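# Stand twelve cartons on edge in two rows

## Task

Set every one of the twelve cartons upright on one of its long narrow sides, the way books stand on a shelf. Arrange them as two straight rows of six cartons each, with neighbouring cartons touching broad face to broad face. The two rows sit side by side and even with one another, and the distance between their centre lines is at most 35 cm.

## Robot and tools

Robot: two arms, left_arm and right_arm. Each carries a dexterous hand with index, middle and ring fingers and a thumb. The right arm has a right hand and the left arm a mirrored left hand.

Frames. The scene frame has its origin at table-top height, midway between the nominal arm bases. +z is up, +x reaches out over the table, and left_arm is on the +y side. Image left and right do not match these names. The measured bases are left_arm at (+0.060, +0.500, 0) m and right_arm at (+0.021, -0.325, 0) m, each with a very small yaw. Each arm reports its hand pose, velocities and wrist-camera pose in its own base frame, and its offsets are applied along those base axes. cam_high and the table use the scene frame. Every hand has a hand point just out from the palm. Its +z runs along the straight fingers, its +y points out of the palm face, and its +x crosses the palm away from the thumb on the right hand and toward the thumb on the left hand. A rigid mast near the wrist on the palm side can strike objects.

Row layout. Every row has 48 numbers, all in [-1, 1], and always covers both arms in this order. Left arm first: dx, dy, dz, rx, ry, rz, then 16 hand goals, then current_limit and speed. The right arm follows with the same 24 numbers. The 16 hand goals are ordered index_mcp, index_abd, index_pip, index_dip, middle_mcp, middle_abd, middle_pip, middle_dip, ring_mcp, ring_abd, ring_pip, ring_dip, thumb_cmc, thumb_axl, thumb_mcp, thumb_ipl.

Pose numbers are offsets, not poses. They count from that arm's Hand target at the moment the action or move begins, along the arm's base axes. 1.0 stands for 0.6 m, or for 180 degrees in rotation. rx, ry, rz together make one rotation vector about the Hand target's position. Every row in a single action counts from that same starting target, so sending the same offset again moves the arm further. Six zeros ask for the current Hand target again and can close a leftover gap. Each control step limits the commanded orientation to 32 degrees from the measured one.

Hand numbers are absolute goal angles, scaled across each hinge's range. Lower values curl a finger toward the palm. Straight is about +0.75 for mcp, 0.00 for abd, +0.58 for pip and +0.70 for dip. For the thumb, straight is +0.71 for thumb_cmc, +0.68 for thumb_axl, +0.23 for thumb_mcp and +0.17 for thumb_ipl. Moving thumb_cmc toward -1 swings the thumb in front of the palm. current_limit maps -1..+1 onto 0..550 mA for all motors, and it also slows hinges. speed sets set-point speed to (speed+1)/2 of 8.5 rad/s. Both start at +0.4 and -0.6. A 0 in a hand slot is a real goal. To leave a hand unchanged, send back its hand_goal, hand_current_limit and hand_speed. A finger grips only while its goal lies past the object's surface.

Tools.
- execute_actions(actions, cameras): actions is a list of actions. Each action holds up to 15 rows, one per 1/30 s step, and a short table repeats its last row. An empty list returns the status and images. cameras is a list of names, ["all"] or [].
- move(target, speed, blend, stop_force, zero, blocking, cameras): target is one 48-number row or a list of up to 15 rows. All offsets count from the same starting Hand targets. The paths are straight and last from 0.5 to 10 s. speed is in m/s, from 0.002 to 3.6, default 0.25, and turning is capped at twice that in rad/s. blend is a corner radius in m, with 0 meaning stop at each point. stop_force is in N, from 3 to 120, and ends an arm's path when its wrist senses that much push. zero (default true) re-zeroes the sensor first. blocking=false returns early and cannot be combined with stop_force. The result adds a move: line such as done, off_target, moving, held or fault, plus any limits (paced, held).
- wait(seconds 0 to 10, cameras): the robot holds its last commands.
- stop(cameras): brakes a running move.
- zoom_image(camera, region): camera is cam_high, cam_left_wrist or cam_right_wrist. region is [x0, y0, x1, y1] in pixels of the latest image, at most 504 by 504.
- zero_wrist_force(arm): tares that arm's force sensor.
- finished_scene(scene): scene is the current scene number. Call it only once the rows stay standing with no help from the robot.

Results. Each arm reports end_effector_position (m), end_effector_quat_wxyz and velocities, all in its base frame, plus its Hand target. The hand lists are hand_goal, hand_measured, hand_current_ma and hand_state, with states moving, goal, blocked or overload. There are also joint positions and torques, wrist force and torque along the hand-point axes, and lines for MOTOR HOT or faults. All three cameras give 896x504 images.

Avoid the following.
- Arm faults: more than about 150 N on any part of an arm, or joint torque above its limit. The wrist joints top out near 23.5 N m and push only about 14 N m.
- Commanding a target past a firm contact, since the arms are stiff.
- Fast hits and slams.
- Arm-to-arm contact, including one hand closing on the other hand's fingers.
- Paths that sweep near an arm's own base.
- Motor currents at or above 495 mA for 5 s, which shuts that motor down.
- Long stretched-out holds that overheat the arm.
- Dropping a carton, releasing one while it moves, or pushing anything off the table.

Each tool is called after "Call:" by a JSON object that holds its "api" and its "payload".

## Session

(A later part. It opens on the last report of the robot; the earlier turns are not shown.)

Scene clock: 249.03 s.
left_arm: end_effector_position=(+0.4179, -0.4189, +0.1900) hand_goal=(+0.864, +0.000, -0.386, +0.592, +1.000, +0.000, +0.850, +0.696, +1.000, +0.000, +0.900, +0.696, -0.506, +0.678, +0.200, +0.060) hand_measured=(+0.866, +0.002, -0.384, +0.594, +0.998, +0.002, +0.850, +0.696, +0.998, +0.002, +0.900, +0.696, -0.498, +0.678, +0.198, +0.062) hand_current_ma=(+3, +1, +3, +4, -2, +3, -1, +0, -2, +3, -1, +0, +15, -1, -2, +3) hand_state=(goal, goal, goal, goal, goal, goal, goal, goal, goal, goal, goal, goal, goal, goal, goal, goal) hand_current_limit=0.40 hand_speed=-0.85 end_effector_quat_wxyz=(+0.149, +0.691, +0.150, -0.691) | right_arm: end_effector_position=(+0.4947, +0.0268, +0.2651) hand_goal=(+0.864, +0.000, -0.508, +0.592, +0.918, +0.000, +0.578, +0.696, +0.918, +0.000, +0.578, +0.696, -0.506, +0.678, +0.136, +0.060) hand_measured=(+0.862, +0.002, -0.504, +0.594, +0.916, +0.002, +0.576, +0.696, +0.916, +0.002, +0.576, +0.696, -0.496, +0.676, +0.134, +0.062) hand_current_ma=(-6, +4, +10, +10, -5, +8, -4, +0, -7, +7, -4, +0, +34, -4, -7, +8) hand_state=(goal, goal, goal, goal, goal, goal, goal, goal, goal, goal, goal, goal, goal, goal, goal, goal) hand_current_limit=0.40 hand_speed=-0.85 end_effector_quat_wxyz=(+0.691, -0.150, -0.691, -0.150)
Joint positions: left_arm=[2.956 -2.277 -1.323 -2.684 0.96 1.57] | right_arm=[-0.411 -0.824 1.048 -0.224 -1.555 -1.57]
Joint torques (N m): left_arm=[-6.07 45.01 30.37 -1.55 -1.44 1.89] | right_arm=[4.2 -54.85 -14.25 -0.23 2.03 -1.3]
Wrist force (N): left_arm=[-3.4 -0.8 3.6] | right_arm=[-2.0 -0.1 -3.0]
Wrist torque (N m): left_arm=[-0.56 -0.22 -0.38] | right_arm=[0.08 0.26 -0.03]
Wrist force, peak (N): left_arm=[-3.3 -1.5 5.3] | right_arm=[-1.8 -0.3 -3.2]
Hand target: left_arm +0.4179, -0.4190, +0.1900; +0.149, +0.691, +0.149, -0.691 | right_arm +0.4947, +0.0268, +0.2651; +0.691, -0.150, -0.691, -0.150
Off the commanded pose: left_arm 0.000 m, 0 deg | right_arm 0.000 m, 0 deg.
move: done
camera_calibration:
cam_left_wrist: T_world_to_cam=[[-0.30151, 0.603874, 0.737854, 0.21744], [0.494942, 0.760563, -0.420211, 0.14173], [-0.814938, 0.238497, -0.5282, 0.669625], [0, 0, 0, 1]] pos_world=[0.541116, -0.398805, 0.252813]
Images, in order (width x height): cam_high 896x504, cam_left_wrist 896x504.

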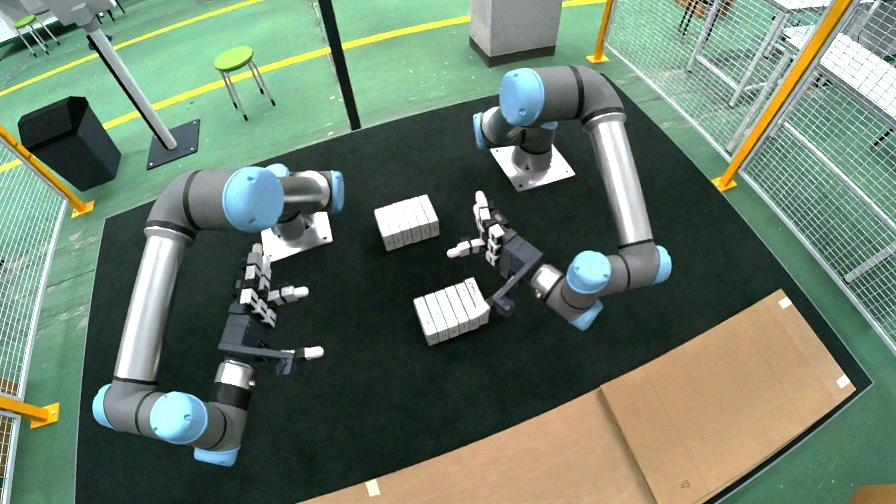

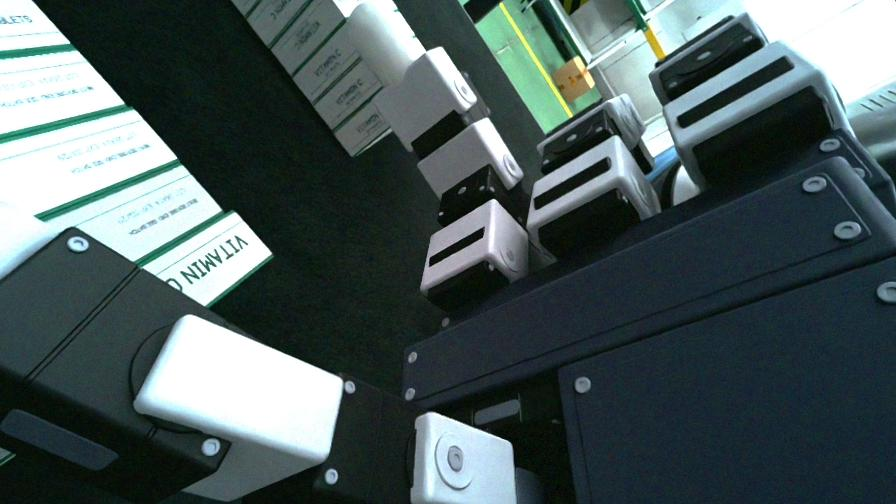

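Call:
{"api": "move", "payload": {"target": [[0.0152,0,0,0,0,0,0.864,0,-0.387,0.592,1.0,0,0.85,0.696,1.0,0,0.9,0.696,-0.506,0.678,0.2,0.06,0.4,-0.85,0,0,0,0,0,0,0.864,0,-0.508,0.592,0.918,0,0.578,0.696,0.918,0,0.578,0.696,-0.506,0.678,0.136,0.06,0.4,-0.85],[0.0152,0,-0.147,0,0,0,0.864,0,-0.387,0.592,1.0,0,0.85,0.696,1.0,0,0.9,0.696,-0.506,0.678,0.2,0.06,0.4,-0.85,0,0,0,0,0,0,0.864,0,-0.508,0.592,0.918,0,0.578,0.696,0.918,0,0.578,0.696,-0.506,0.678,0.136,0.06,0.4,-0.85]], "speed": 0.12, "cameras": ["cam_left_wrist", "cam_high"]}}

Call:
{"api": "zoom_image", "payload": {"camera": "cam_high", "region": [405, 260, 505, 350]}}

Scene clock: 256.57 s.
left_arm: end_effector_position=(+0.4270, -0.4189, +0.1019) hand_goal=(+0.864, +0.000, -0.386, +0.592, +1.000, +0.000, +0.850, +0.696, +1.000, +0.000, +0.900, +0.696, -0.506, +0.678, +0.200, +0.060) hand_measured=(+0.866, +0.002, -0.384, +0.594, +0.998, +0.002, +0.850, +0.696, +0.998, +0.002, +0.900, +0.696, -0.498, +0.678, +0.198, +0.062) hand_current_ma=(+3, +1, +3, +4, -2, +3, -1, +0, -2, +3, -1, +0, +15, -1, -2, +3) hand_state=(goal, goal, goal, goal, goal, goal, goal, goal, goal, goal, goal, goal, goal, goal, goal, goal) hand_current_limit=0.40 hand_speed=-0.85 end_effector_quat_wxyz=(+0.149, +0.691, +0.150, -0.691) | right_arm: end_effector_position=(+0.4947, +0.0268, +0.2651) hand_goal=(+0.864, +0.000, -0.508, +0.592, +0.918, +0.000, +0.578, +0.696, +0.918, +0.000, +0.578, +0.696, -0.506, +0.678, +0.136, +0.060) hand_measured=(+0.862, +0.002, -0.504, +0.594, +0.916, +0.002, +0.576, +0.696, +0.916, +0.002, +0.576, +0.696, -0.496, +0.676, +0.134, +0.062) hand_current_ma=(-6, +4, +10, +10, -5, +8, -4, +0, -7, +7, -4, +0, +34, -4, -7, +8) hand_state=(goal, goal, goal, goal, goal, goal, goal, goal, goal, goal, goal, goal, goal, goal, goal, goal) hand_current_limit=0.40 hand_speed=-0.85 end_effector_quat_wxyz=(+0.691, -0.150, -0.691, -0.150)
Joint positions: left_arm=[2.959 -2.403 -1.347 -2.533 0.963 1.57] | right_arm=[-0.411 -0.824 1.048 -0.224 -1.555 -1.57]
Joint torques (N m): left_arm=[0.91 56.82 28.77 -1.63 -1.4 0.02] | right_arm=[2.83 -55.13 -14.18 -0.18 1.86 -1.16]
Wrist force (N): left_arm=[-3.4 -1.0 3.7] | right_arm=[-1.6 -0.3 -2.9]
Wrist torque (N m): left_arm=[-0.60 -0.22 -0.36] | right_arm=[0.06 0.22 -0.01]
Wrist force, peak (N): left_arm=[-4.8 -0.6 3.4] | right_arm=[-1.9 -0.2 -3.2]
Hand target: left_arm +0.4270, -0.4190, +0.1018; +0.149, +0.691, +0.149, -0.691 | right_arm +0.4947, +0.0268, +0.2651; +0.691, -0.150, -0.691, -0.150
Off the commanded pose: left_arm 0.000 m, 0 deg | right_arm 0.000 m, 0 deg.
move: done
camera_calibration:
cam_left_wrist: T_world_to_cam=[[-0.301449, 0.603856, 0.737893, 0.285246], [0.494907, 0.760573, -0.420233, 0.100141], [-0.814982, 0.23851, -0.528127, 0.630553], [0, 0, 0, 1]] pos_world=[0.550316, -0.398805, 0.164613]
Images, in order (width x height): cam_high 896x504, cam_left_wrist 896x504.

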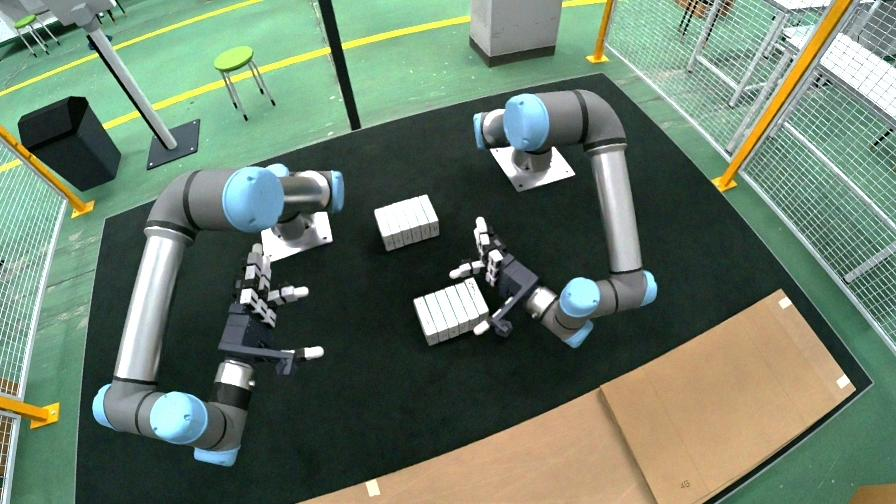

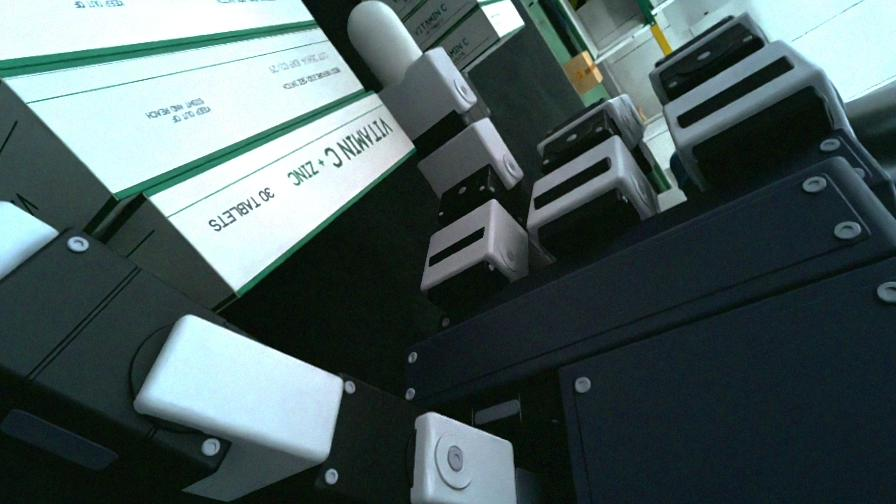

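Scaled by 5.040 from the camera's 896x504 image, which has a finer 1280x720 frame.

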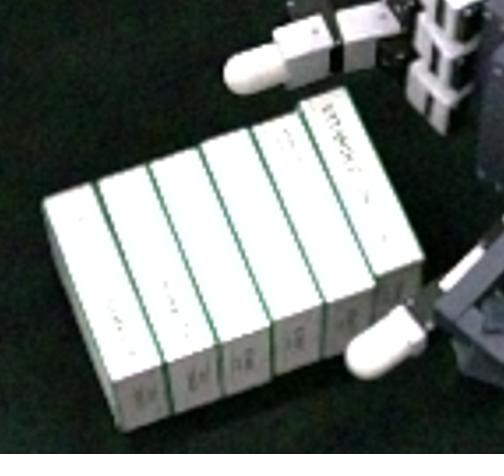

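Good, both sides look clear. Lower.

Call:
{"api": "move", "payload": {"target": [0,0,-0.053,0,0,0,0.864,0,-0.387,0.592,1.0,0,0.85,0.696,1.0,0,0.9,0.696,-0.506,0.678,0.2,0.06,0.4,-0.85,0,0,0,0,0,0,0.864,0,-0.508,0.592,0.918,0,0.578,0.696,0.918,0,0.578,0.696,-0.506,0.678,0.136,0.06,0.4,-0.85], "speed": 0.05, "stop_force": 3.5}}

Call:
{"api": "move", "payload": {"target": [0.018,0,0,0,0,0,0.864,0,-0.387,0.592,1.0,0,0.85,0.696,1.0,0,0.9,0.696,-0.506,0.678,0.2,0.06,0.4,-0.85,0,0,0,0,0,0,0.864,0,-0.508,0.592,0.918,0,0.578,0.696,0.918,0,0.578,0.696,-0.506,0.678,0.136,0.06,0.4,-0.85], "speed": 0.03, "stop_force": 8, "cameras": ["cam_left_wrist", "cam_high"]}}

Call:
{"api": "zoom_image", "payload": {"camera": "cam_high", "region": [405, 260, 505, 350]}}

Call:
{"api": "zoom_image", "payload": {"camera": "cam_left_wrist", "region": [250, 0, 550, 250]}}

Scene clock: 258.57 s.
left_arm: end_effector_position=(+0.4270, -0.4190, +0.0700) hand_goal=(+0.864, +0.000, -0.386, +0.592, +1.000, +0.000, +0.850, +0.696, +1.000, +0.000, +0.900, +0.696, -0.506, +0.678, +0.200, +0.060) hand_measured=(+0.866, +0.002, -0.384, +0.594, +0.998, +0.002, +0.850, +0.696, +0.998, +0.002, +0.900, +0.696, -0.498, +0.678, +0.198, +0.062) hand_current_ma=(+3, +1, +3, +4, -2, +3, -1, +0, -2, +3, -1, +0, +15, -1, -2, +3) hand_state=(goal, goal, goal, goal, goal, goal, goal, goal, goal, goal, goal, goal, goal, goal, goal, goal) hand_current_limit=0.40 hand_speed=-0.85 end_effector_quat_wxyz=(+0.149, +0.691, +0.149, -0.691) | right_arm: end_effector_position=(+0.4947, +0.0268, +0.2651) hand_goal=(+0.864, +0.000, -0.508, +0.592, +0.918, +0.000, +0.578, +0.696, +0.918, +0.000, +0.578, +0.696, -0.506, +0.678, +0.136, +0.060) hand_measured=(+0.862, +0.002, -0.504, +0.594, +0.916, +0.002, +0.576, +0.696, +0.916, +0.002, +0.576, +0.696, -0.496, +0.676, +0.134, +0.062) hand_current_ma=(-6, +4, +10, +10, -5, +8, -4, +0, -7, +7, -4, +0, +34, -4, -7, +8) hand_state=(goal, goal, goal, goal, goal, goal, goal, goal, goal, goal, goal, goal, goal, goal, goal, goal) hand_current_limit=0.40 hand_speed=-0.85 end_effector_quat_wxyz=(+0.691, -0.150, -0.691, -0.150)
Joint positions: left_arm=[2.959 -2.449 -1.356 -2.479 0.963 1.57] | right_arm=[-0.411 -0.824 1.048 -0.224 -1.555 -1.57]
Joint torques (N m): left_arm=[-7.44 63.04 27.41 -2.76 -0.67 -1.75] | right_arm=[3.03 -54.68 -15.25 -0.16 1.83 -1.23]
Wrist force (N): left_arm=[-3.6 -0.6 3.9] | right_arm=[-1.6 -0.4 -3.0]
Wrist torque (N m): left_arm=[-0.55 -0.21 -0.39] | right_arm=[0.05 0.23 -0.01]
Wrist force, peak (N): left_arm=[-4.1 -0.9 3.8] | right_arm=[-1.8 -0.3 -3.1]
Hand target: left_arm +0.4270, -0.4190, +0.0700; +0.149, +0.691, +0.149, -0.691 | right_arm +0.4947, +0.0268, +0.2651; +0.691, -0.150, -0.691, -0.150
Off the commanded pose: left_arm 0.000 m, 0 deg | right_arm 0.000 m, 0 deg.
move: done

Scene clock: 259.93 s.
left_arm: end_effector_position=(+0.4379, -0.4189, +0.0700) hand_goal=(+0.864, +0.000, -0.386, +0.592, +1.000, +0.000, +0.850, +0.696, +1.000, +0.000, +0.900, +0.696, -0.506, +0.678, +0.200, +0.060) hand_measured=(+0.866, +0.002, -0.384, +0.594, +0.998, +0.002, +0.850, +0.696, +0.998, +0.002, +0.900, +0.696, -0.498, +0.678, +0.198, +0.062) hand_current_ma=(+3, +1, +3, +4, -2, +3, -1, +0, -2, +3, -1, +0, +15, -1, -2, +3) hand_state=(goal, goal, goal, goal, goal, goal, goal, goal, goal, goal, goal, goal, goal, goal, goal, goal) hand_current_limit=0.40 hand_speed=-0.85 end_effector_quat_wxyz=(+0.149, +0.691, +0.150, -0.691) | right_arm: end_effector_position=(+0.4947, +0.0268, +0.2651) hand_goal=(+0.864, +0.000, -0.508, +0.592, +0.918, +0.000, +0.578, +0.696, +0.918, +0.000, +0.578, +0.696, -0.506, +0.678, +0.136, +0.060) hand_measured=(+0.862, +0.002, -0.504, +0.594, +0.916, +0.002, +0.576, +0.696, +0.916, +0.002, +0.576, +0.696, -0.496, +0.676, +0.134, +0.062) hand_current_ma=(-6, +4, +10, +10, -5, +8, -4, +0, -7, +7, -4, +0, +34, -4, -7, +8) hand_state=(goal, goal, goal, goal, goal, goal, goal, goal, goal, goal, goal, goal, goal, goal, goal, goal) hand_current_limit=0.40 hand_speed=-0.85 end_effector_quat_wxyz=(+0.691, -0.150, -0.691, -0.150)
Joint positions: left_arm=[2.962 -2.468 -1.316 -2.499 0.966 1.57] | right_arm=[-0.411 -0.824 1.048 -0.224 -1.555 -1.57]
Joint torques (N m): left_arm=[-7.1 63.87 7.73 -0.19 -1.31 0.49] | right_arm=[2.86 -54.72 -15.75 -0.19 1.85 -1.24]
Wrist force (N): left_arm=[-3.4 -0.8 3.7] | right_arm=[-1.5 -0.4 -2.8]
Wrist torque (N m): left_arm=[-0.57 -0.20 -0.39] | right_arm=[0.03 0.20 0.00]
Wrist force, peak (N): left_arm=[-3.8 -0.7 3.9] | right_arm=[-1.9 -0.2 -3.1]
Hand target: left_arm +0.4378, -0.4190, +0.0700; +0.149, +0.691, +0.149, -0.691 | right_arm +0.4947, +0.0268, +0.2651; +0.691, -0.150, -0.691, -0.150
Off the commanded pose: left_arm 0.000 m, 0 deg | right_arm 0.000 m, 0 deg.
move: done
camera_calibration:
cam_left_wrist: T_world_to_cam=[[-0.301556, 0.603846, 0.737858, 0.312027], [0.494968, 0.760578, -0.420151, 0.0813892], [-0.814905, 0.238517, -0.528241, 0.622535], [0, 0, 0, 1]] pos_world=[0.561116, -0.398805, 0.132813]
Images, in order (width x height): cam_high 896x504, cam_left_wrist 896x504.

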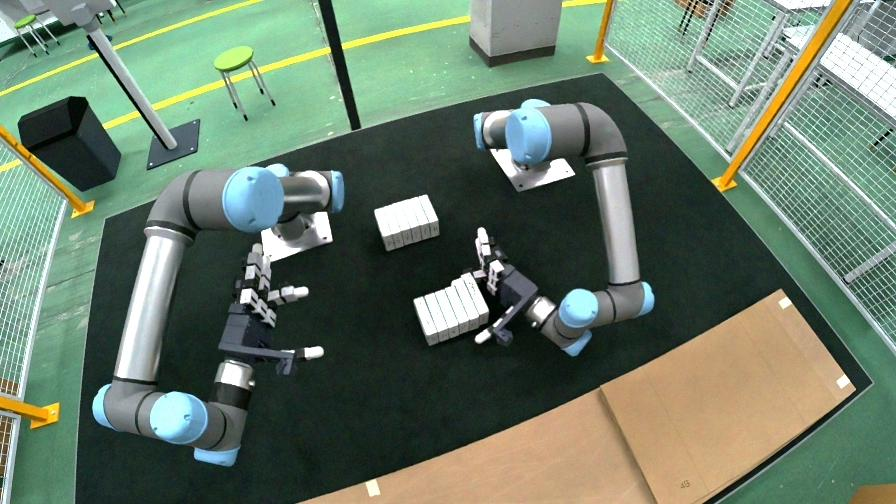

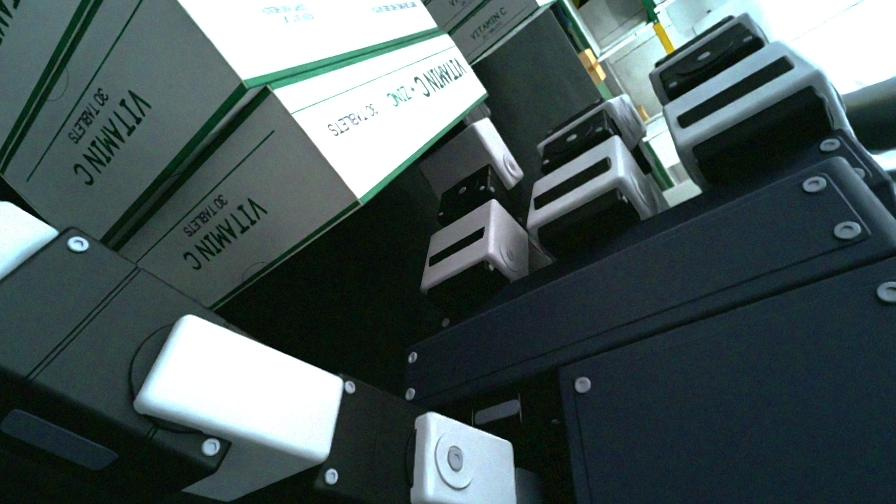

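Scaled by 5.040 from the camera's 896x504 image, which has a finer 1280x720 frame.

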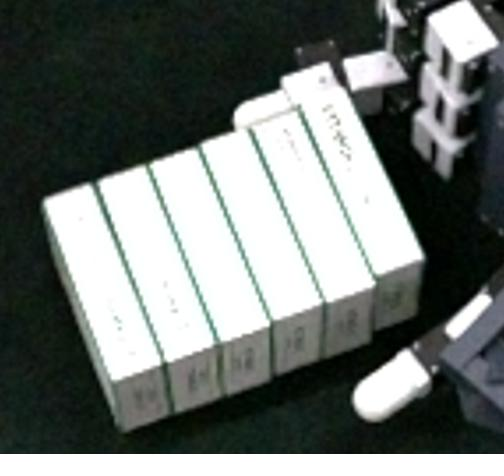

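Scaled by 1.680 from the camera's 896x504 image, which has a finer 1280x720 frame.

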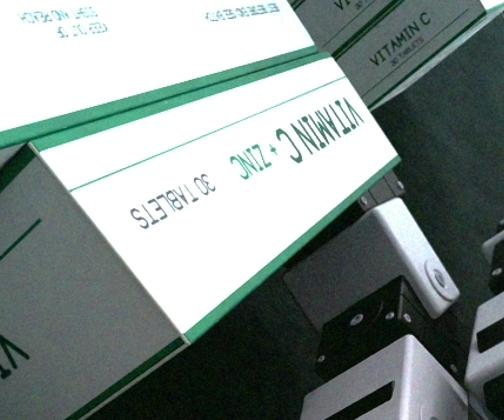

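Call:
{"api": "move", "payload": {"target": [0.005,0,0,0,0,0,0.864,0,-0.387,0.592,1.0,0,0.85,0.696,1.0,0,0.9,0.696,-0.506,0.678,0.2,0.06,0.4,-0.85,0,0,0,0,0,0,0.864,0,-0.508,0.592,0.918,0,0.578,0.696,0.918,0,0.578,0.696,-0.506,0.678,0.136,0.06,0.4,-0.85], "speed": 0.03, "stop_force": 8, "cameras": ["cam_left_wrist", "cam_high"]}}

Call:
{"api": "zoom_image", "payload": {"camera": "cam_high", "region": [405, 270, 495, 350]}}

Call:
{"api": "zoom_image", "payload": {"camera": "cam_left_wrist", "region": [250, 0, 550, 250]}}

Scene clock: 261.47 s.
left_arm: end_effector_position=(+0.4408, -0.4190, +0.0700) hand_goal=(+0.864, +0.000, -0.386, +0.592, +1.000, +0.000, +0.850, +0.696, +1.000, +0.000, +0.900, +0.696, -0.506, +0.678, +0.200, +0.060) hand_measured=(+0.866, +0.002, -0.384, +0.594, +0.998, +0.002, +0.850, +0.696, +0.998, +0.002, +0.900, +0.696, -0.498, +0.678, +0.198, +0.062) hand_current_ma=(+3, +1, +3, +4, -2, +3, -1, +0, -2, +3, -1, +0, +15, -1, -2, +3) hand_state=(goal, goal, goal, goal, goal, goal, goal, goal, goal, goal, goal, goal, goal, goal, goal, goal) hand_current_limit=0.40 hand_speed=-0.85 end_effector_quat_wxyz=(+0.149, +0.691, +0.149, -0.691) | right_arm: end_effector_position=(+0.4947, +0.0268, +0.2651) hand_goal=(+0.864, +0.000, -0.508, +0.592, +0.918, +0.000, +0.578, +0.696, +0.918, +0.000, +0.578, +0.696, -0.506, +0.678, +0.136, +0.060) hand_measured=(+0.862, +0.002, -0.504, +0.594, +0.916, +0.002, +0.576, +0.696, +0.916, +0.002, +0.576, +0.696, -0.496, +0.676, +0.134, +0.062) hand_current_ma=(-6, +4, +10, +10, -5, +8, -4, +0, -7, +7, -4, +0, +34, -4, -7, +8) hand_state=(goal, goal, goal, goal, goal, goal, goal, goal, goal, goal, goal, goal, goal, goal, goal, goal) hand_current_limit=0.40 hand_speed=-0.85 end_effector_quat_wxyz=(+0.691, -0.150, -0.691, -0.150)
Joint positions: left_arm=[2.962 -2.474 -1.304 -2.505 0.967 1.57] | right_arm=[-0.411 -0.824 1.048 -0.224 -1.555 -1.57]
Joint torques (N m): left_arm=[7.86 63.79 7.71 -0.47 0.84 1.82] | right_arm=[2.68 -54.4 -15.48 -0.22 1.81 -1.19]
Wrist force (N): left_arm=[-3.4 -0.7 3.6] | right_arm=[-1.8 -0.3 -2.8]
Wrist torque (N m): left_arm=[-0.54 -0.21 -0.39] | right_arm=[0.04 0.24 -0.02]
Wrist force, peak (N): left_arm=[-3.5 -0.8 3.8] | right_arm=[-1.7 -0.3 -3.2]
Hand target: left_arm +0.4408, -0.4190, +0.0700; +0.149, +0.691, +0.149, -0.691 | right_arm +0.4947, +0.0268, +0.2651; +0.691, -0.150, -0.691, -0.150
Off the commanded pose: left_arm 0.000 m, 0 deg | right_arm 0.000 m, 0 deg.
move: done
camera_calibration:
cam_left_wrist: T_world_to_cam=[[-0.301519, 0.603903, 0.737826, 0.312938], [0.49499, 0.760533, -0.420207, 0.0798818], [-0.814906, 0.238516, -0.528241, 0.62498], [0, 0, 0, 1]] pos_world=[0.564116, -0.398805, 0.132813]
Images, in order (width x height): cam_high 896x504, cam_left_wrist 896x504.

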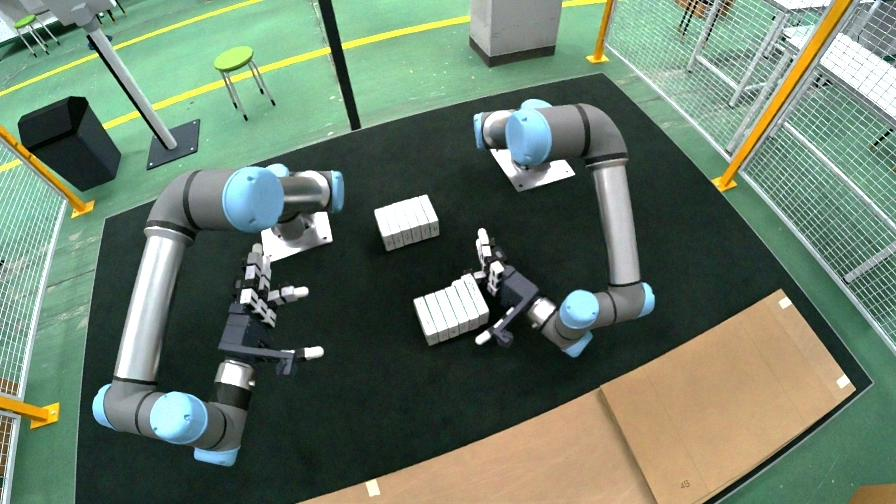

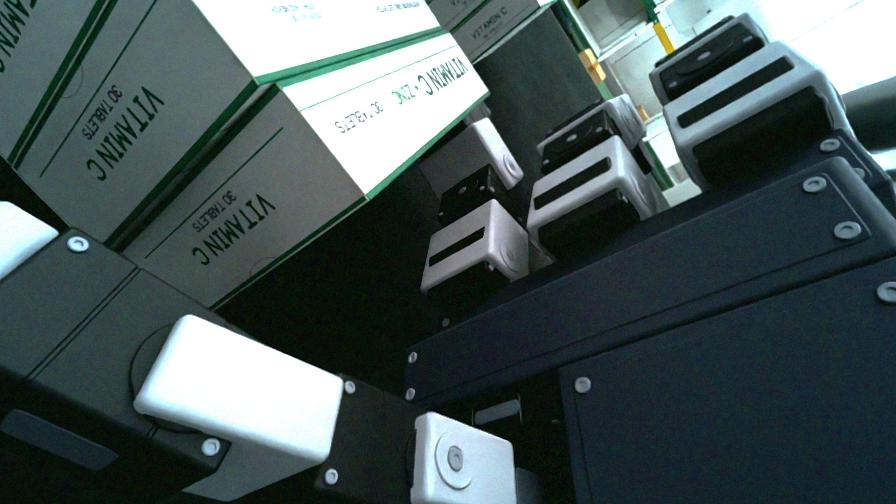

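Scaled by 5.600 from the camera's 896x504 image, which has a finer 1280x720 frame.

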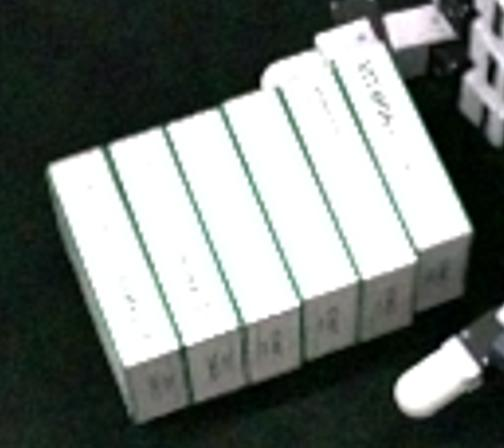

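Scaled by 1.680 from the camera's 896x504 image, which has a finer 1280x720 frame.

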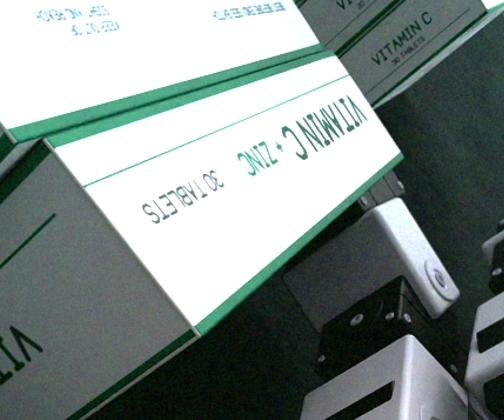

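Call:
{"api": "move", "payload": {"target": [0.005,0,0,0,0,0,0.864,0,-0.387,0.592,1.0,0,0.85,0.696,1.0,0,0.9,0.696,-0.506,0.678,0.2,0.06,0.4,-0.85,0,0,0,0,0,0,0.864,0,-0.508,0.592,0.918,0,0.578,0.696,0.918,0,0.578,0.696,-0.506,0.678,0.136,0.06,0.4,-0.85], "speed": 0.03, "stop_force": 8, "cameras": ["cam_left_wrist", "cam_high"]}}

Call:
{"api": "zoom_image", "payload": {"camera": "cam_high", "region": [405, 270, 495, 350]}}

Call:
{"api": "zoom_image", "payload": {"camera": "cam_left_wrist", "region": [250, 0, 550, 250]}}

Scene clock: 263.03 s.
left_arm: end_effector_position=(+0.4438, -0.4189, +0.0700) hand_goal=(+0.864, +0.000, -0.386, +0.592, +1.000, +0.000, +0.850, +0.696, +1.000, +0.000, +0.900, +0.696, -0.506, +0.678, +0.200, +0.060) hand_measured=(+0.866, +0.002, -0.384, +0.594, +0.998, +0.002, +0.850, +0.696, +0.998, +0.002, +0.900, +0.696, -0.498, +0.678, +0.198, +0.062) hand_current_ma=(+3, +1, +3, +4, -2, +3, -1, +0, -2, +3, -1, +0, +15, -1, -2, +3) hand_state=(goal, goal, goal, goal, goal, goal, goal, goal, goal, goal, goal, goal, goal, goal, goal, goal) hand_current_limit=0.40 hand_speed=-0.85 end_effector_quat_wxyz=(+0.149, +0.691, +0.149, -0.691) | right_arm: end_effector_position=(+0.4947, +0.0268, +0.2651) hand_goal=(+0.864, +0.000, -0.508, +0.592, +0.918, +0.000, +0.578, +0.696, +0.918, +0.000, +0.578, +0.696, -0.506, +0.678, +0.136, +0.060) hand_measured=(+0.862, +0.002, -0.504, +0.594, +0.916, +0.002, +0.576, +0.696, +0.916, +0.002, +0.576, +0.696, -0.496, +0.676, +0.134, +0.062) hand_current_ma=(-6, +4, +10, +10, -5, +8, -4, +0, -7, +7, -4, +0, +34, -4, -7, +8) hand_state=(goal, goal, goal, goal, goal, goal, goal, goal, goal, goal, goal, goal, goal, goal, goal, goal) hand_current_limit=0.40 hand_speed=-0.85 end_effector_quat_wxyz=(+0.691, -0.150, -0.691, -0.150)
Joint positions: left_arm=[2.963 -2.48 -1.293 -2.511 0.967 1.57] | right_arm=[-0.411 -0.824 1.048 -0.224 -1.555 -1.57]
Joint torques (N m): left_arm=[3.65 64.06 8.29 -0.45 0.73 1.48] | right_arm=[2.56 -53.92 -15.15 -0.25 1.81 -1.15]
Wrist force (N): left_arm=[-3.3 -0.7 3.7] | right_arm=[-1.7 -0.3 -3.1]
Wrist torque (N m): left_arm=[-0.55 -0.23 -0.37] | right_arm=[0.08 0.24 -0.01]
Wrist force, peak (N): left_arm=[-3.4 -0.9 4.0] | right_arm=[-1.7 -0.3 -3.1]
Hand target: left_arm +0.4438, -0.4190, +0.0700; +0.149, +0.691, +0.149, -0.691 | right_arm +0.4947, +0.0268, +0.2651; +0.691, -0.150, -0.691, -0.150
Off the commanded pose: left_arm 0.000 m, 0 deg | right_arm 0.000 m, 0 deg.
move: done
camera_calibration:
cam_left_wrist: T_world_to_cam=[[-0.301533, 0.603881, 0.737838, 0.31384], [0.494982, 0.760551, -0.420185, 0.0784056], [-0.814905, 0.238517, -0.528241, 0.627425], [0, 0, 0, 1]] pos_world=[0.567116, -0.398805, 0.132813]
Images, in order (width x height): cam_high 896x504, cam_left_wrist 896x504.

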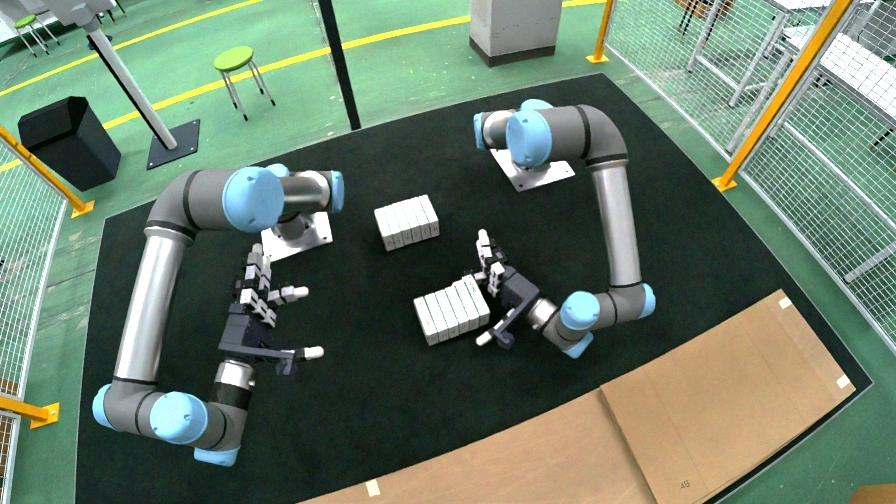

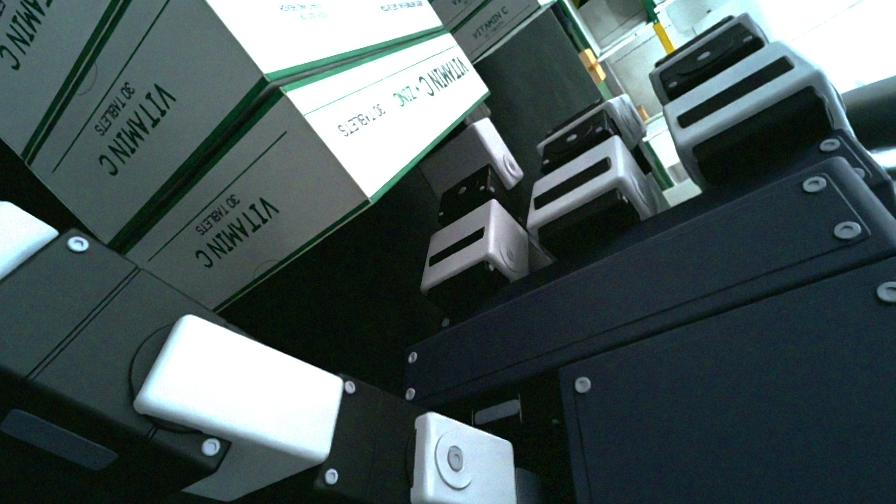

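Scaled by 5.600 from the camera's 896x504 image, which has a finer 1280x720 frame.

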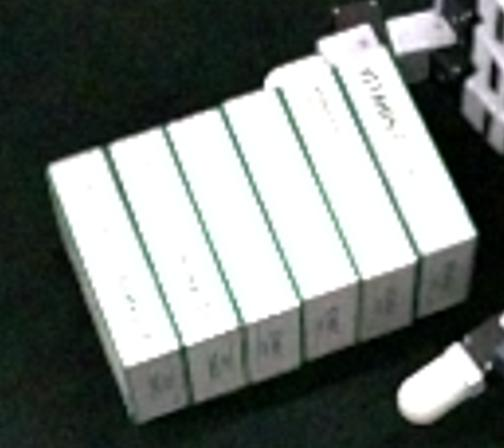

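Scaled by 1.680 from the camera's 896x504 image, which has a finer 1280x720 frame.

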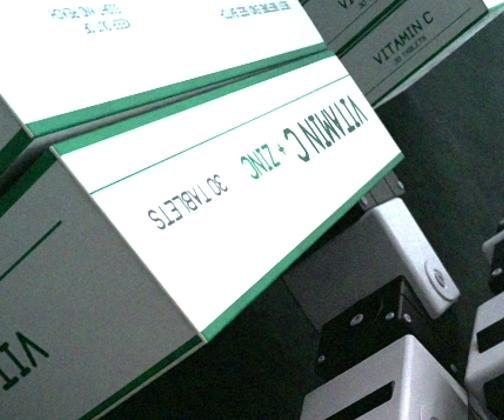

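Call:
{"api": "move", "payload": {"target": [[-0.010,0.005,0,0,0,0,0.864,0,-0.387,0.592,1.0,0,0.85,0.696,1.0,0,0.9,0.696,-0.506,0.678,0.2,0.06,0.4,-0.85,0,0,0,0,0,0,0.864,0,-0.508,0.592,0.918,0,0.578,0.696,0.918,0,0.578,0.696,-0.506,0.678,0.136,0.06,0.4,-0.85],[-0.010,0.005,0.15,0,0,0,0.864,0,-0.387,0.592,1.0,0,0.85,0.696,1.0,0,0.9,0.696,-0.506,0.678,0.2,0.06,0.4,-0.85,0,0,0,0,0,0,0.864,0,-0.508,0.592,0.918,0,0.578,0.696,0.918,0,0.578,0.696,-0.506,0.678,0.136,0.06,0.4,-0.85]], "speed": 0.1, "cameras": ["cam_left_wrist", "cam_high"]}}

Call:
{"api": "zoom_image", "payload": {"camera": "cam_left_wrist", "region": [0, 0, 400, 320]}}

Call:
{"api": "zoom_image", "payload": {"camera": "cam_high", "region": [405, 270, 495, 350]}}

Scene clock: 265.20 s.
left_arm: end_effector_position=(+0.4379, -0.4160, +0.1601) hand_goal=(+0.864, +0.000, -0.386, +0.592, +1.000, +0.000, +0.850, +0.696, +1.000, +0.000, +0.900, +0.696, -0.506, +0.678, +0.200, +0.060) hand_measured=(+0.866, +0.002, -0.384, +0.594, +0.998, +0.002, +0.850, +0.696, +0.998, +0.002, +0.900, +0.696, -0.498, +0.678, +0.198, +0.062) hand_current_ma=(+3, +1, +3, +4, -2, +3, -1, +0, -2, +3, -1, +0, +15, -1, -2, +3) hand_state=(goal, goal, goal, goal, goal, goal, goal, goal, goal, goal, goal, goal, goal, goal, goal, goal) hand_current_limit=0.40 hand_speed=-0.85 end_effector_quat_wxyz=(+0.149, +0.691, +0.149, -0.691) | right_arm: end_effector_position=(+0.4947, +0.0268, +0.2651) hand_goal=(+0.864, +0.000, -0.508, +0.592, +0.918, +0.000, +0.578, +0.696, +0.918, +0.000, +0.578, +0.696, -0.506, +0.678, +0.136, +0.060) hand_measured=(+0.862, +0.002, -0.504, +0.594, +0.916, +0.002, +0.576, +0.696, +0.916, +0.002, +0.576, +0.696, -0.496, +0.676, +0.134, +0.062) hand_current_ma=(-6, +4, +10, +10, -5, +8, -4, +0, -7, +7, -4, +0, +34, -4, -7, +8) hand_state=(goal, goal, goal, goal, goal, goal, goal, goal, goal, goal, goal, goal, goal, goal, goal, goal) hand_current_limit=0.40 hand_speed=-0.85 end_effector_quat_wxyz=(+0.691, -0.150, -0.691, -0.150)
Joint positions: left_arm=[2.966 -2.348 -1.278 -2.657 0.97 1.57] | right_arm=[-0.411 -0.824 1.048 -0.224 -1.555 -1.57]
Joint torques (N m): left_arm=[-7.91 42.92 10.37 -0.11 0.13 -1.58] | right_arm=[1.81 -53.74 -15.25 -0.2 1.79 -1.04]
Wrist force (N): left_arm=[-3.0 -0.5 3.3] | right_arm=[-1.7 -0.3 -3.2]
Wrist torque (N m): left_arm=[-0.51 -0.26 -0.33] | right_arm=[0.08 0.24 -0.01]
Wrist force, peak (N): left_arm=[-4.2 -0.4 3.4] | right_arm=[-1.7 -0.2 -3.3]
Hand target: left_arm +0.4378, -0.4160, +0.1600; +0.149, +0.691, +0.149, -0.691 | right_arm +0.4947, +0.0268, +0.2651; +0.691, -0.150, -0.691, -0.150
Off the commanded pose: left_arm 0.000 m, 0 deg | right_arm 0.000 m, 0 deg.
move: done
camera_calibration:
cam_left_wrist: T_world_to_cam=[[-0.301847, 0.603864, 0.737724, 0.243934], [0.495028, 0.7606, -0.420042, 0.116914], [-0.814761, 0.238406, -0.528514, 0.66935], [0, 0, 0, 1]] pos_world=[0.561116, -0.395805, 0.222914]
Images, in order (width x height): cam_high 896x504, cam_left_wrist 896x504.

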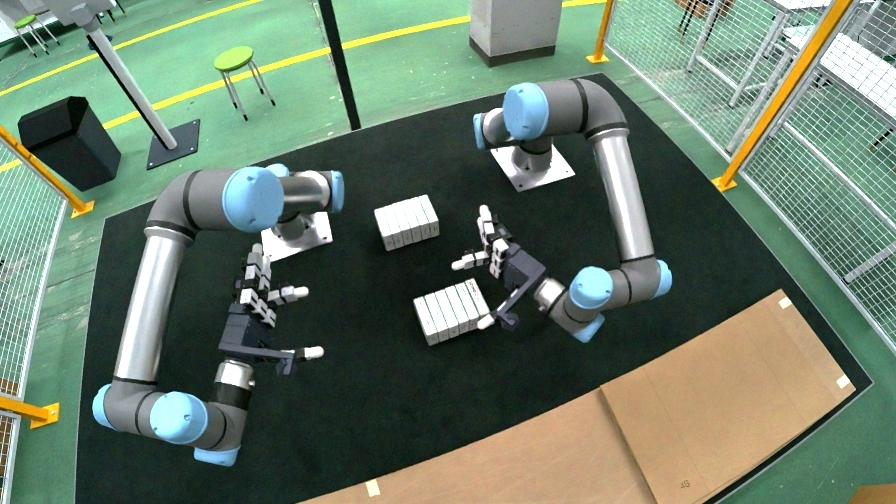

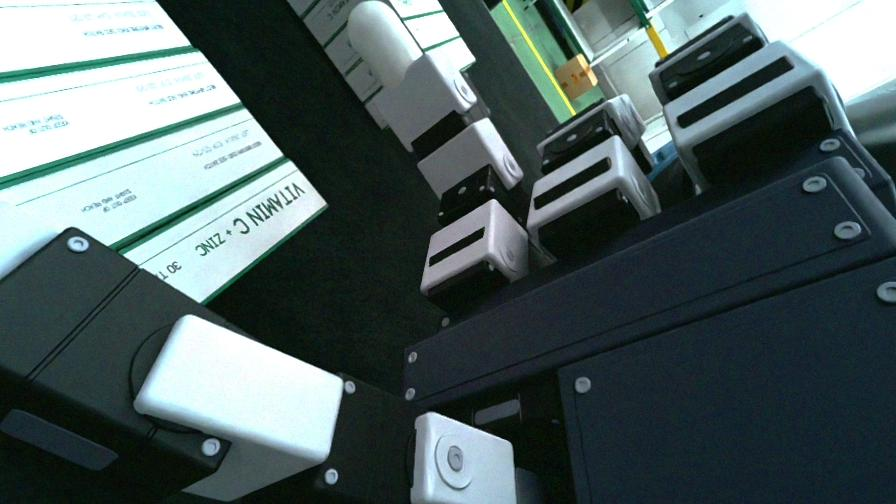

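Scaled by 1.260 from the camera's 896x504 image, which has a finer 1280x720 frame.

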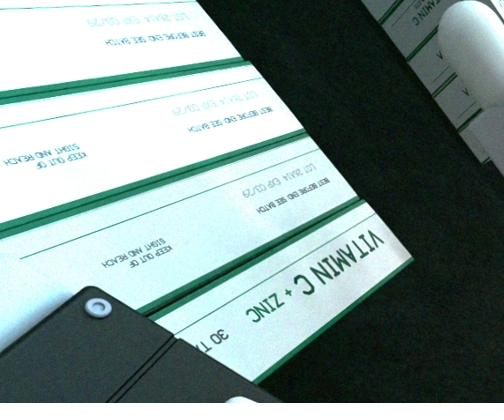

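Scaled by 5.600 from the camera's 896x504 image, which has a finer 1280x720 frame.

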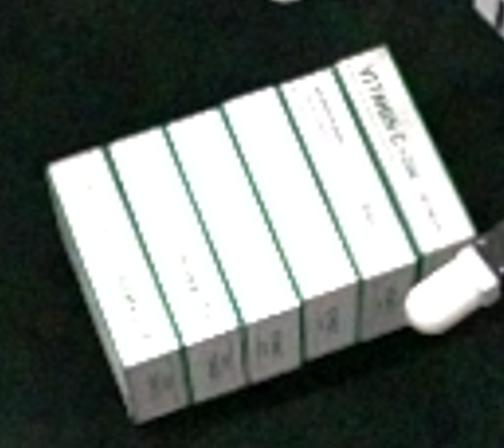

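Call:
{"api": "move", "payload": {"target": [0.209,0.127,0.02,0,0,0,0.864,0,-0.387,0.592,1.0,0,0.85,0.696,1.0,0,0.9,0.696,-0.506,0.678,0.2,0.06,0.4,-0.85,0,0,0,0,0,0,0.864,0,-0.508,0.592,0.918,0,0.578,0.696,0.918,0,0.578,0.696,-0.506,0.678,0.136,0.06,0.4,-0.85], "speed": 0.15, "cameras": ["cam_left_wrist", "cam_high"]}}

Call:
{"api": "zoom_image", "payload": {"camera": "cam_high", "region": [405, 270, 495, 350]}}

Call:
{"api": "zoom_image", "payload": {"camera": "cam_left_wrist", "region": [0, 0, 504, 400]}}

Scene clock: 266.93 s.
left_arm: end_effector_position=(+0.5632, -0.3397, +0.1720) hand_goal=(+0.864, +0.000, -0.386, +0.592, +1.000, +0.000, +0.850, +0.696, +1.000, +0.000, +0.900, +0.696, -0.506, +0.678, +0.200, +0.060) hand_measured=(+0.866, +0.002, -0.384, +0.594, +0.998, +0.002, +0.850, +0.696, +0.998, +0.002, +0.900, +0.696, -0.498, +0.678, +0.198, +0.062) hand_current_ma=(+3, +1, +3, +4, -2, +3, -1, +0, -2, +3, -1, +0, +15, -1, -2, +3) hand_state=(goal, goal, goal, goal, goal, goal, goal, goal, goal, goal, goal, goal, goal, goal, goal, goal) hand_current_limit=0.40 hand_speed=-0.85 end_effector_quat_wxyz=(+0.149, +0.691, +0.149, -0.691) | right_arm: end_effector_position=(+0.4947, +0.0268, +0.2651) hand_goal=(+0.864, +0.000, -0.508, +0.592, +0.918, +0.000, +0.578, +0.696, +0.918, +0.000, +0.578, +0.696, -0.506, +0.678, +0.136, +0.060) hand_measured=(+0.862, +0.002, -0.504, +0.594, +0.916, +0.002, +0.576, +0.696, +0.916, +0.002, +0.576, +0.696, -0.496, +0.676, +0.134, +0.062) hand_current_ma=(-6, +4, +10, +10, -5, +8, -4, +0, -7, +7, -4, +0, +34, -4, -7, +8) hand_state=(goal, goal, goal, goal, goal, goal, goal, goal, goal, goal, goal, goal, goal, goal, goal, goal) hand_current_limit=0.40 hand_speed=-0.85 end_effector_quat_wxyz=(+0.691, -0.150, -0.691, -0.150)
Joint positions: left_arm=[3.095 -2.593 -0.78 -2.911 1.099 1.57] | right_arm=[-0.411 -0.824 1.048 -0.224 -1.555 -1.57]
Joint torques (N m): left_arm=[-4.91 61.19 30.88 -2.13 -1.35 1.91] | right_arm=[0.54 -55.01 -16.02 -0.17 1.68 -1.13]
Wrist force (N): left_arm=[-3.3 -0.3 3.4] | right_arm=[-1.8 -0.1 -2.8]
Wrist torque (N m): left_arm=[-0.47 -0.23 -0.33] | right_arm=[0.06 0.23 -0.01]
Wrist force, peak (N): left_arm=[-3.0 -0.3 5.1] | right_arm=[-1.6 -0.2 -3.2]
Hand target: left_arm +0.5632, -0.3398, +0.1720; +0.149, +0.691, +0.149, -0.691 | right_arm +0.4947, +0.0268, +0.2651; +0.691, -0.150, -0.691, -0.150
Off the commanded pose: left_arm 0.000 m, 0 deg | right_arm 0.000 m, 0 deg.
move: done
camera_calibration:
cam_left_wrist: T_world_to_cam=[[-0.30151, 0.603874, 0.737854, 0.226808], [0.494942, 0.760563, -0.420211, 0.00192324], [-0.814938, 0.238497, -0.5282, 0.759668], [0, 0, 0, 1]] pos_world=[0.686516, -0.319605, 0.234713]
Images, in order (width x height): cam_high 896x504, cam_left_wrist 896x504.

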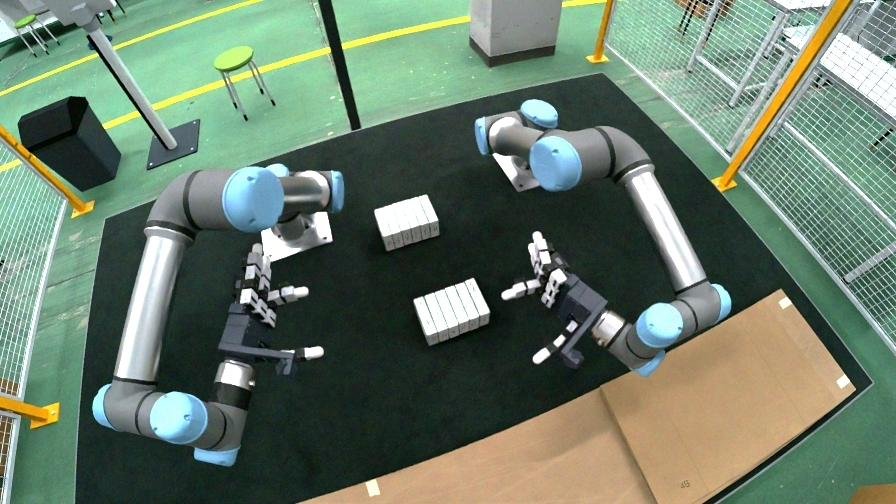

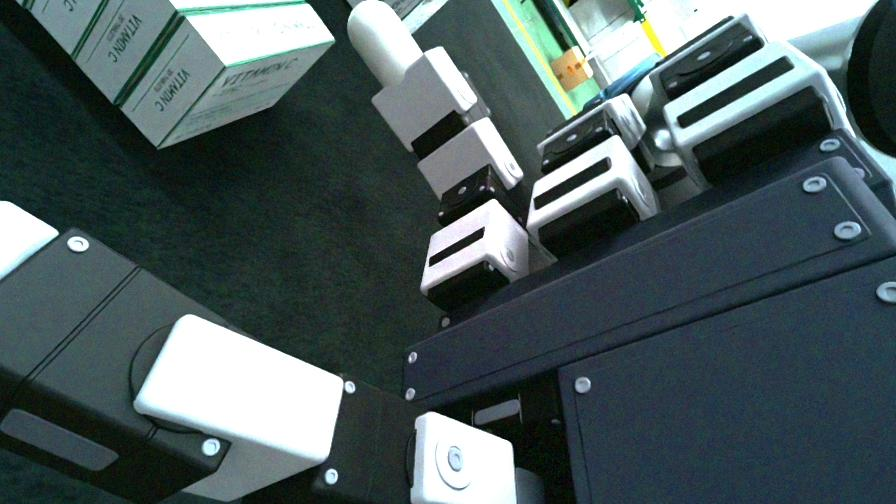

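Scaled by 5.600 from the camera's 896x504 image, which has a finer 1280x720 frame.

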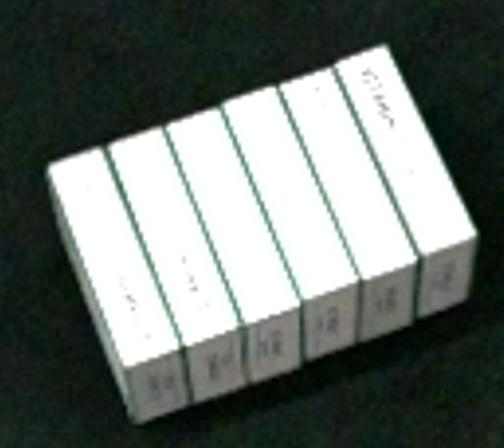

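Scaled by 1.000.

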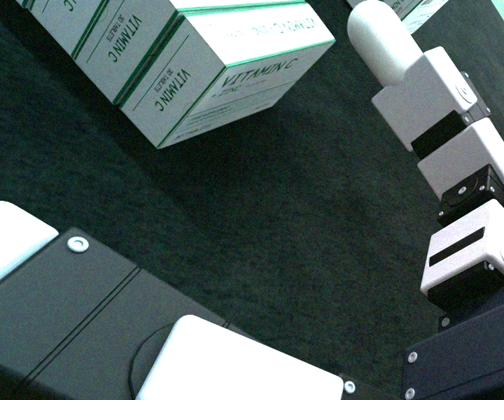

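Call:
{"api": "zoom_image", "payload": {"camera": "cam_left_wrist", "region": [60, 0, 340, 155]}}

Call:
{"api": "zoom_image", "payload": {"camera": "cam_high", "region": [460, 270, 500, 340]}}

Scaled by 1.800 from the camera's 896x504 image, which has a finer 1280x720 frame.

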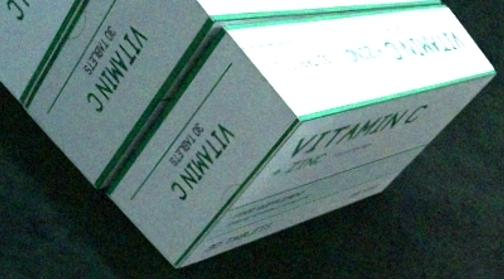

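Scaled by 7.200 from the camera's 896x504 image, which has a finer 1280x720 frame.

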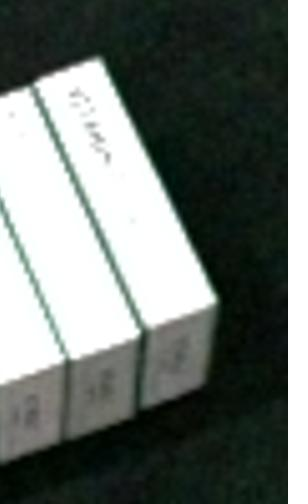

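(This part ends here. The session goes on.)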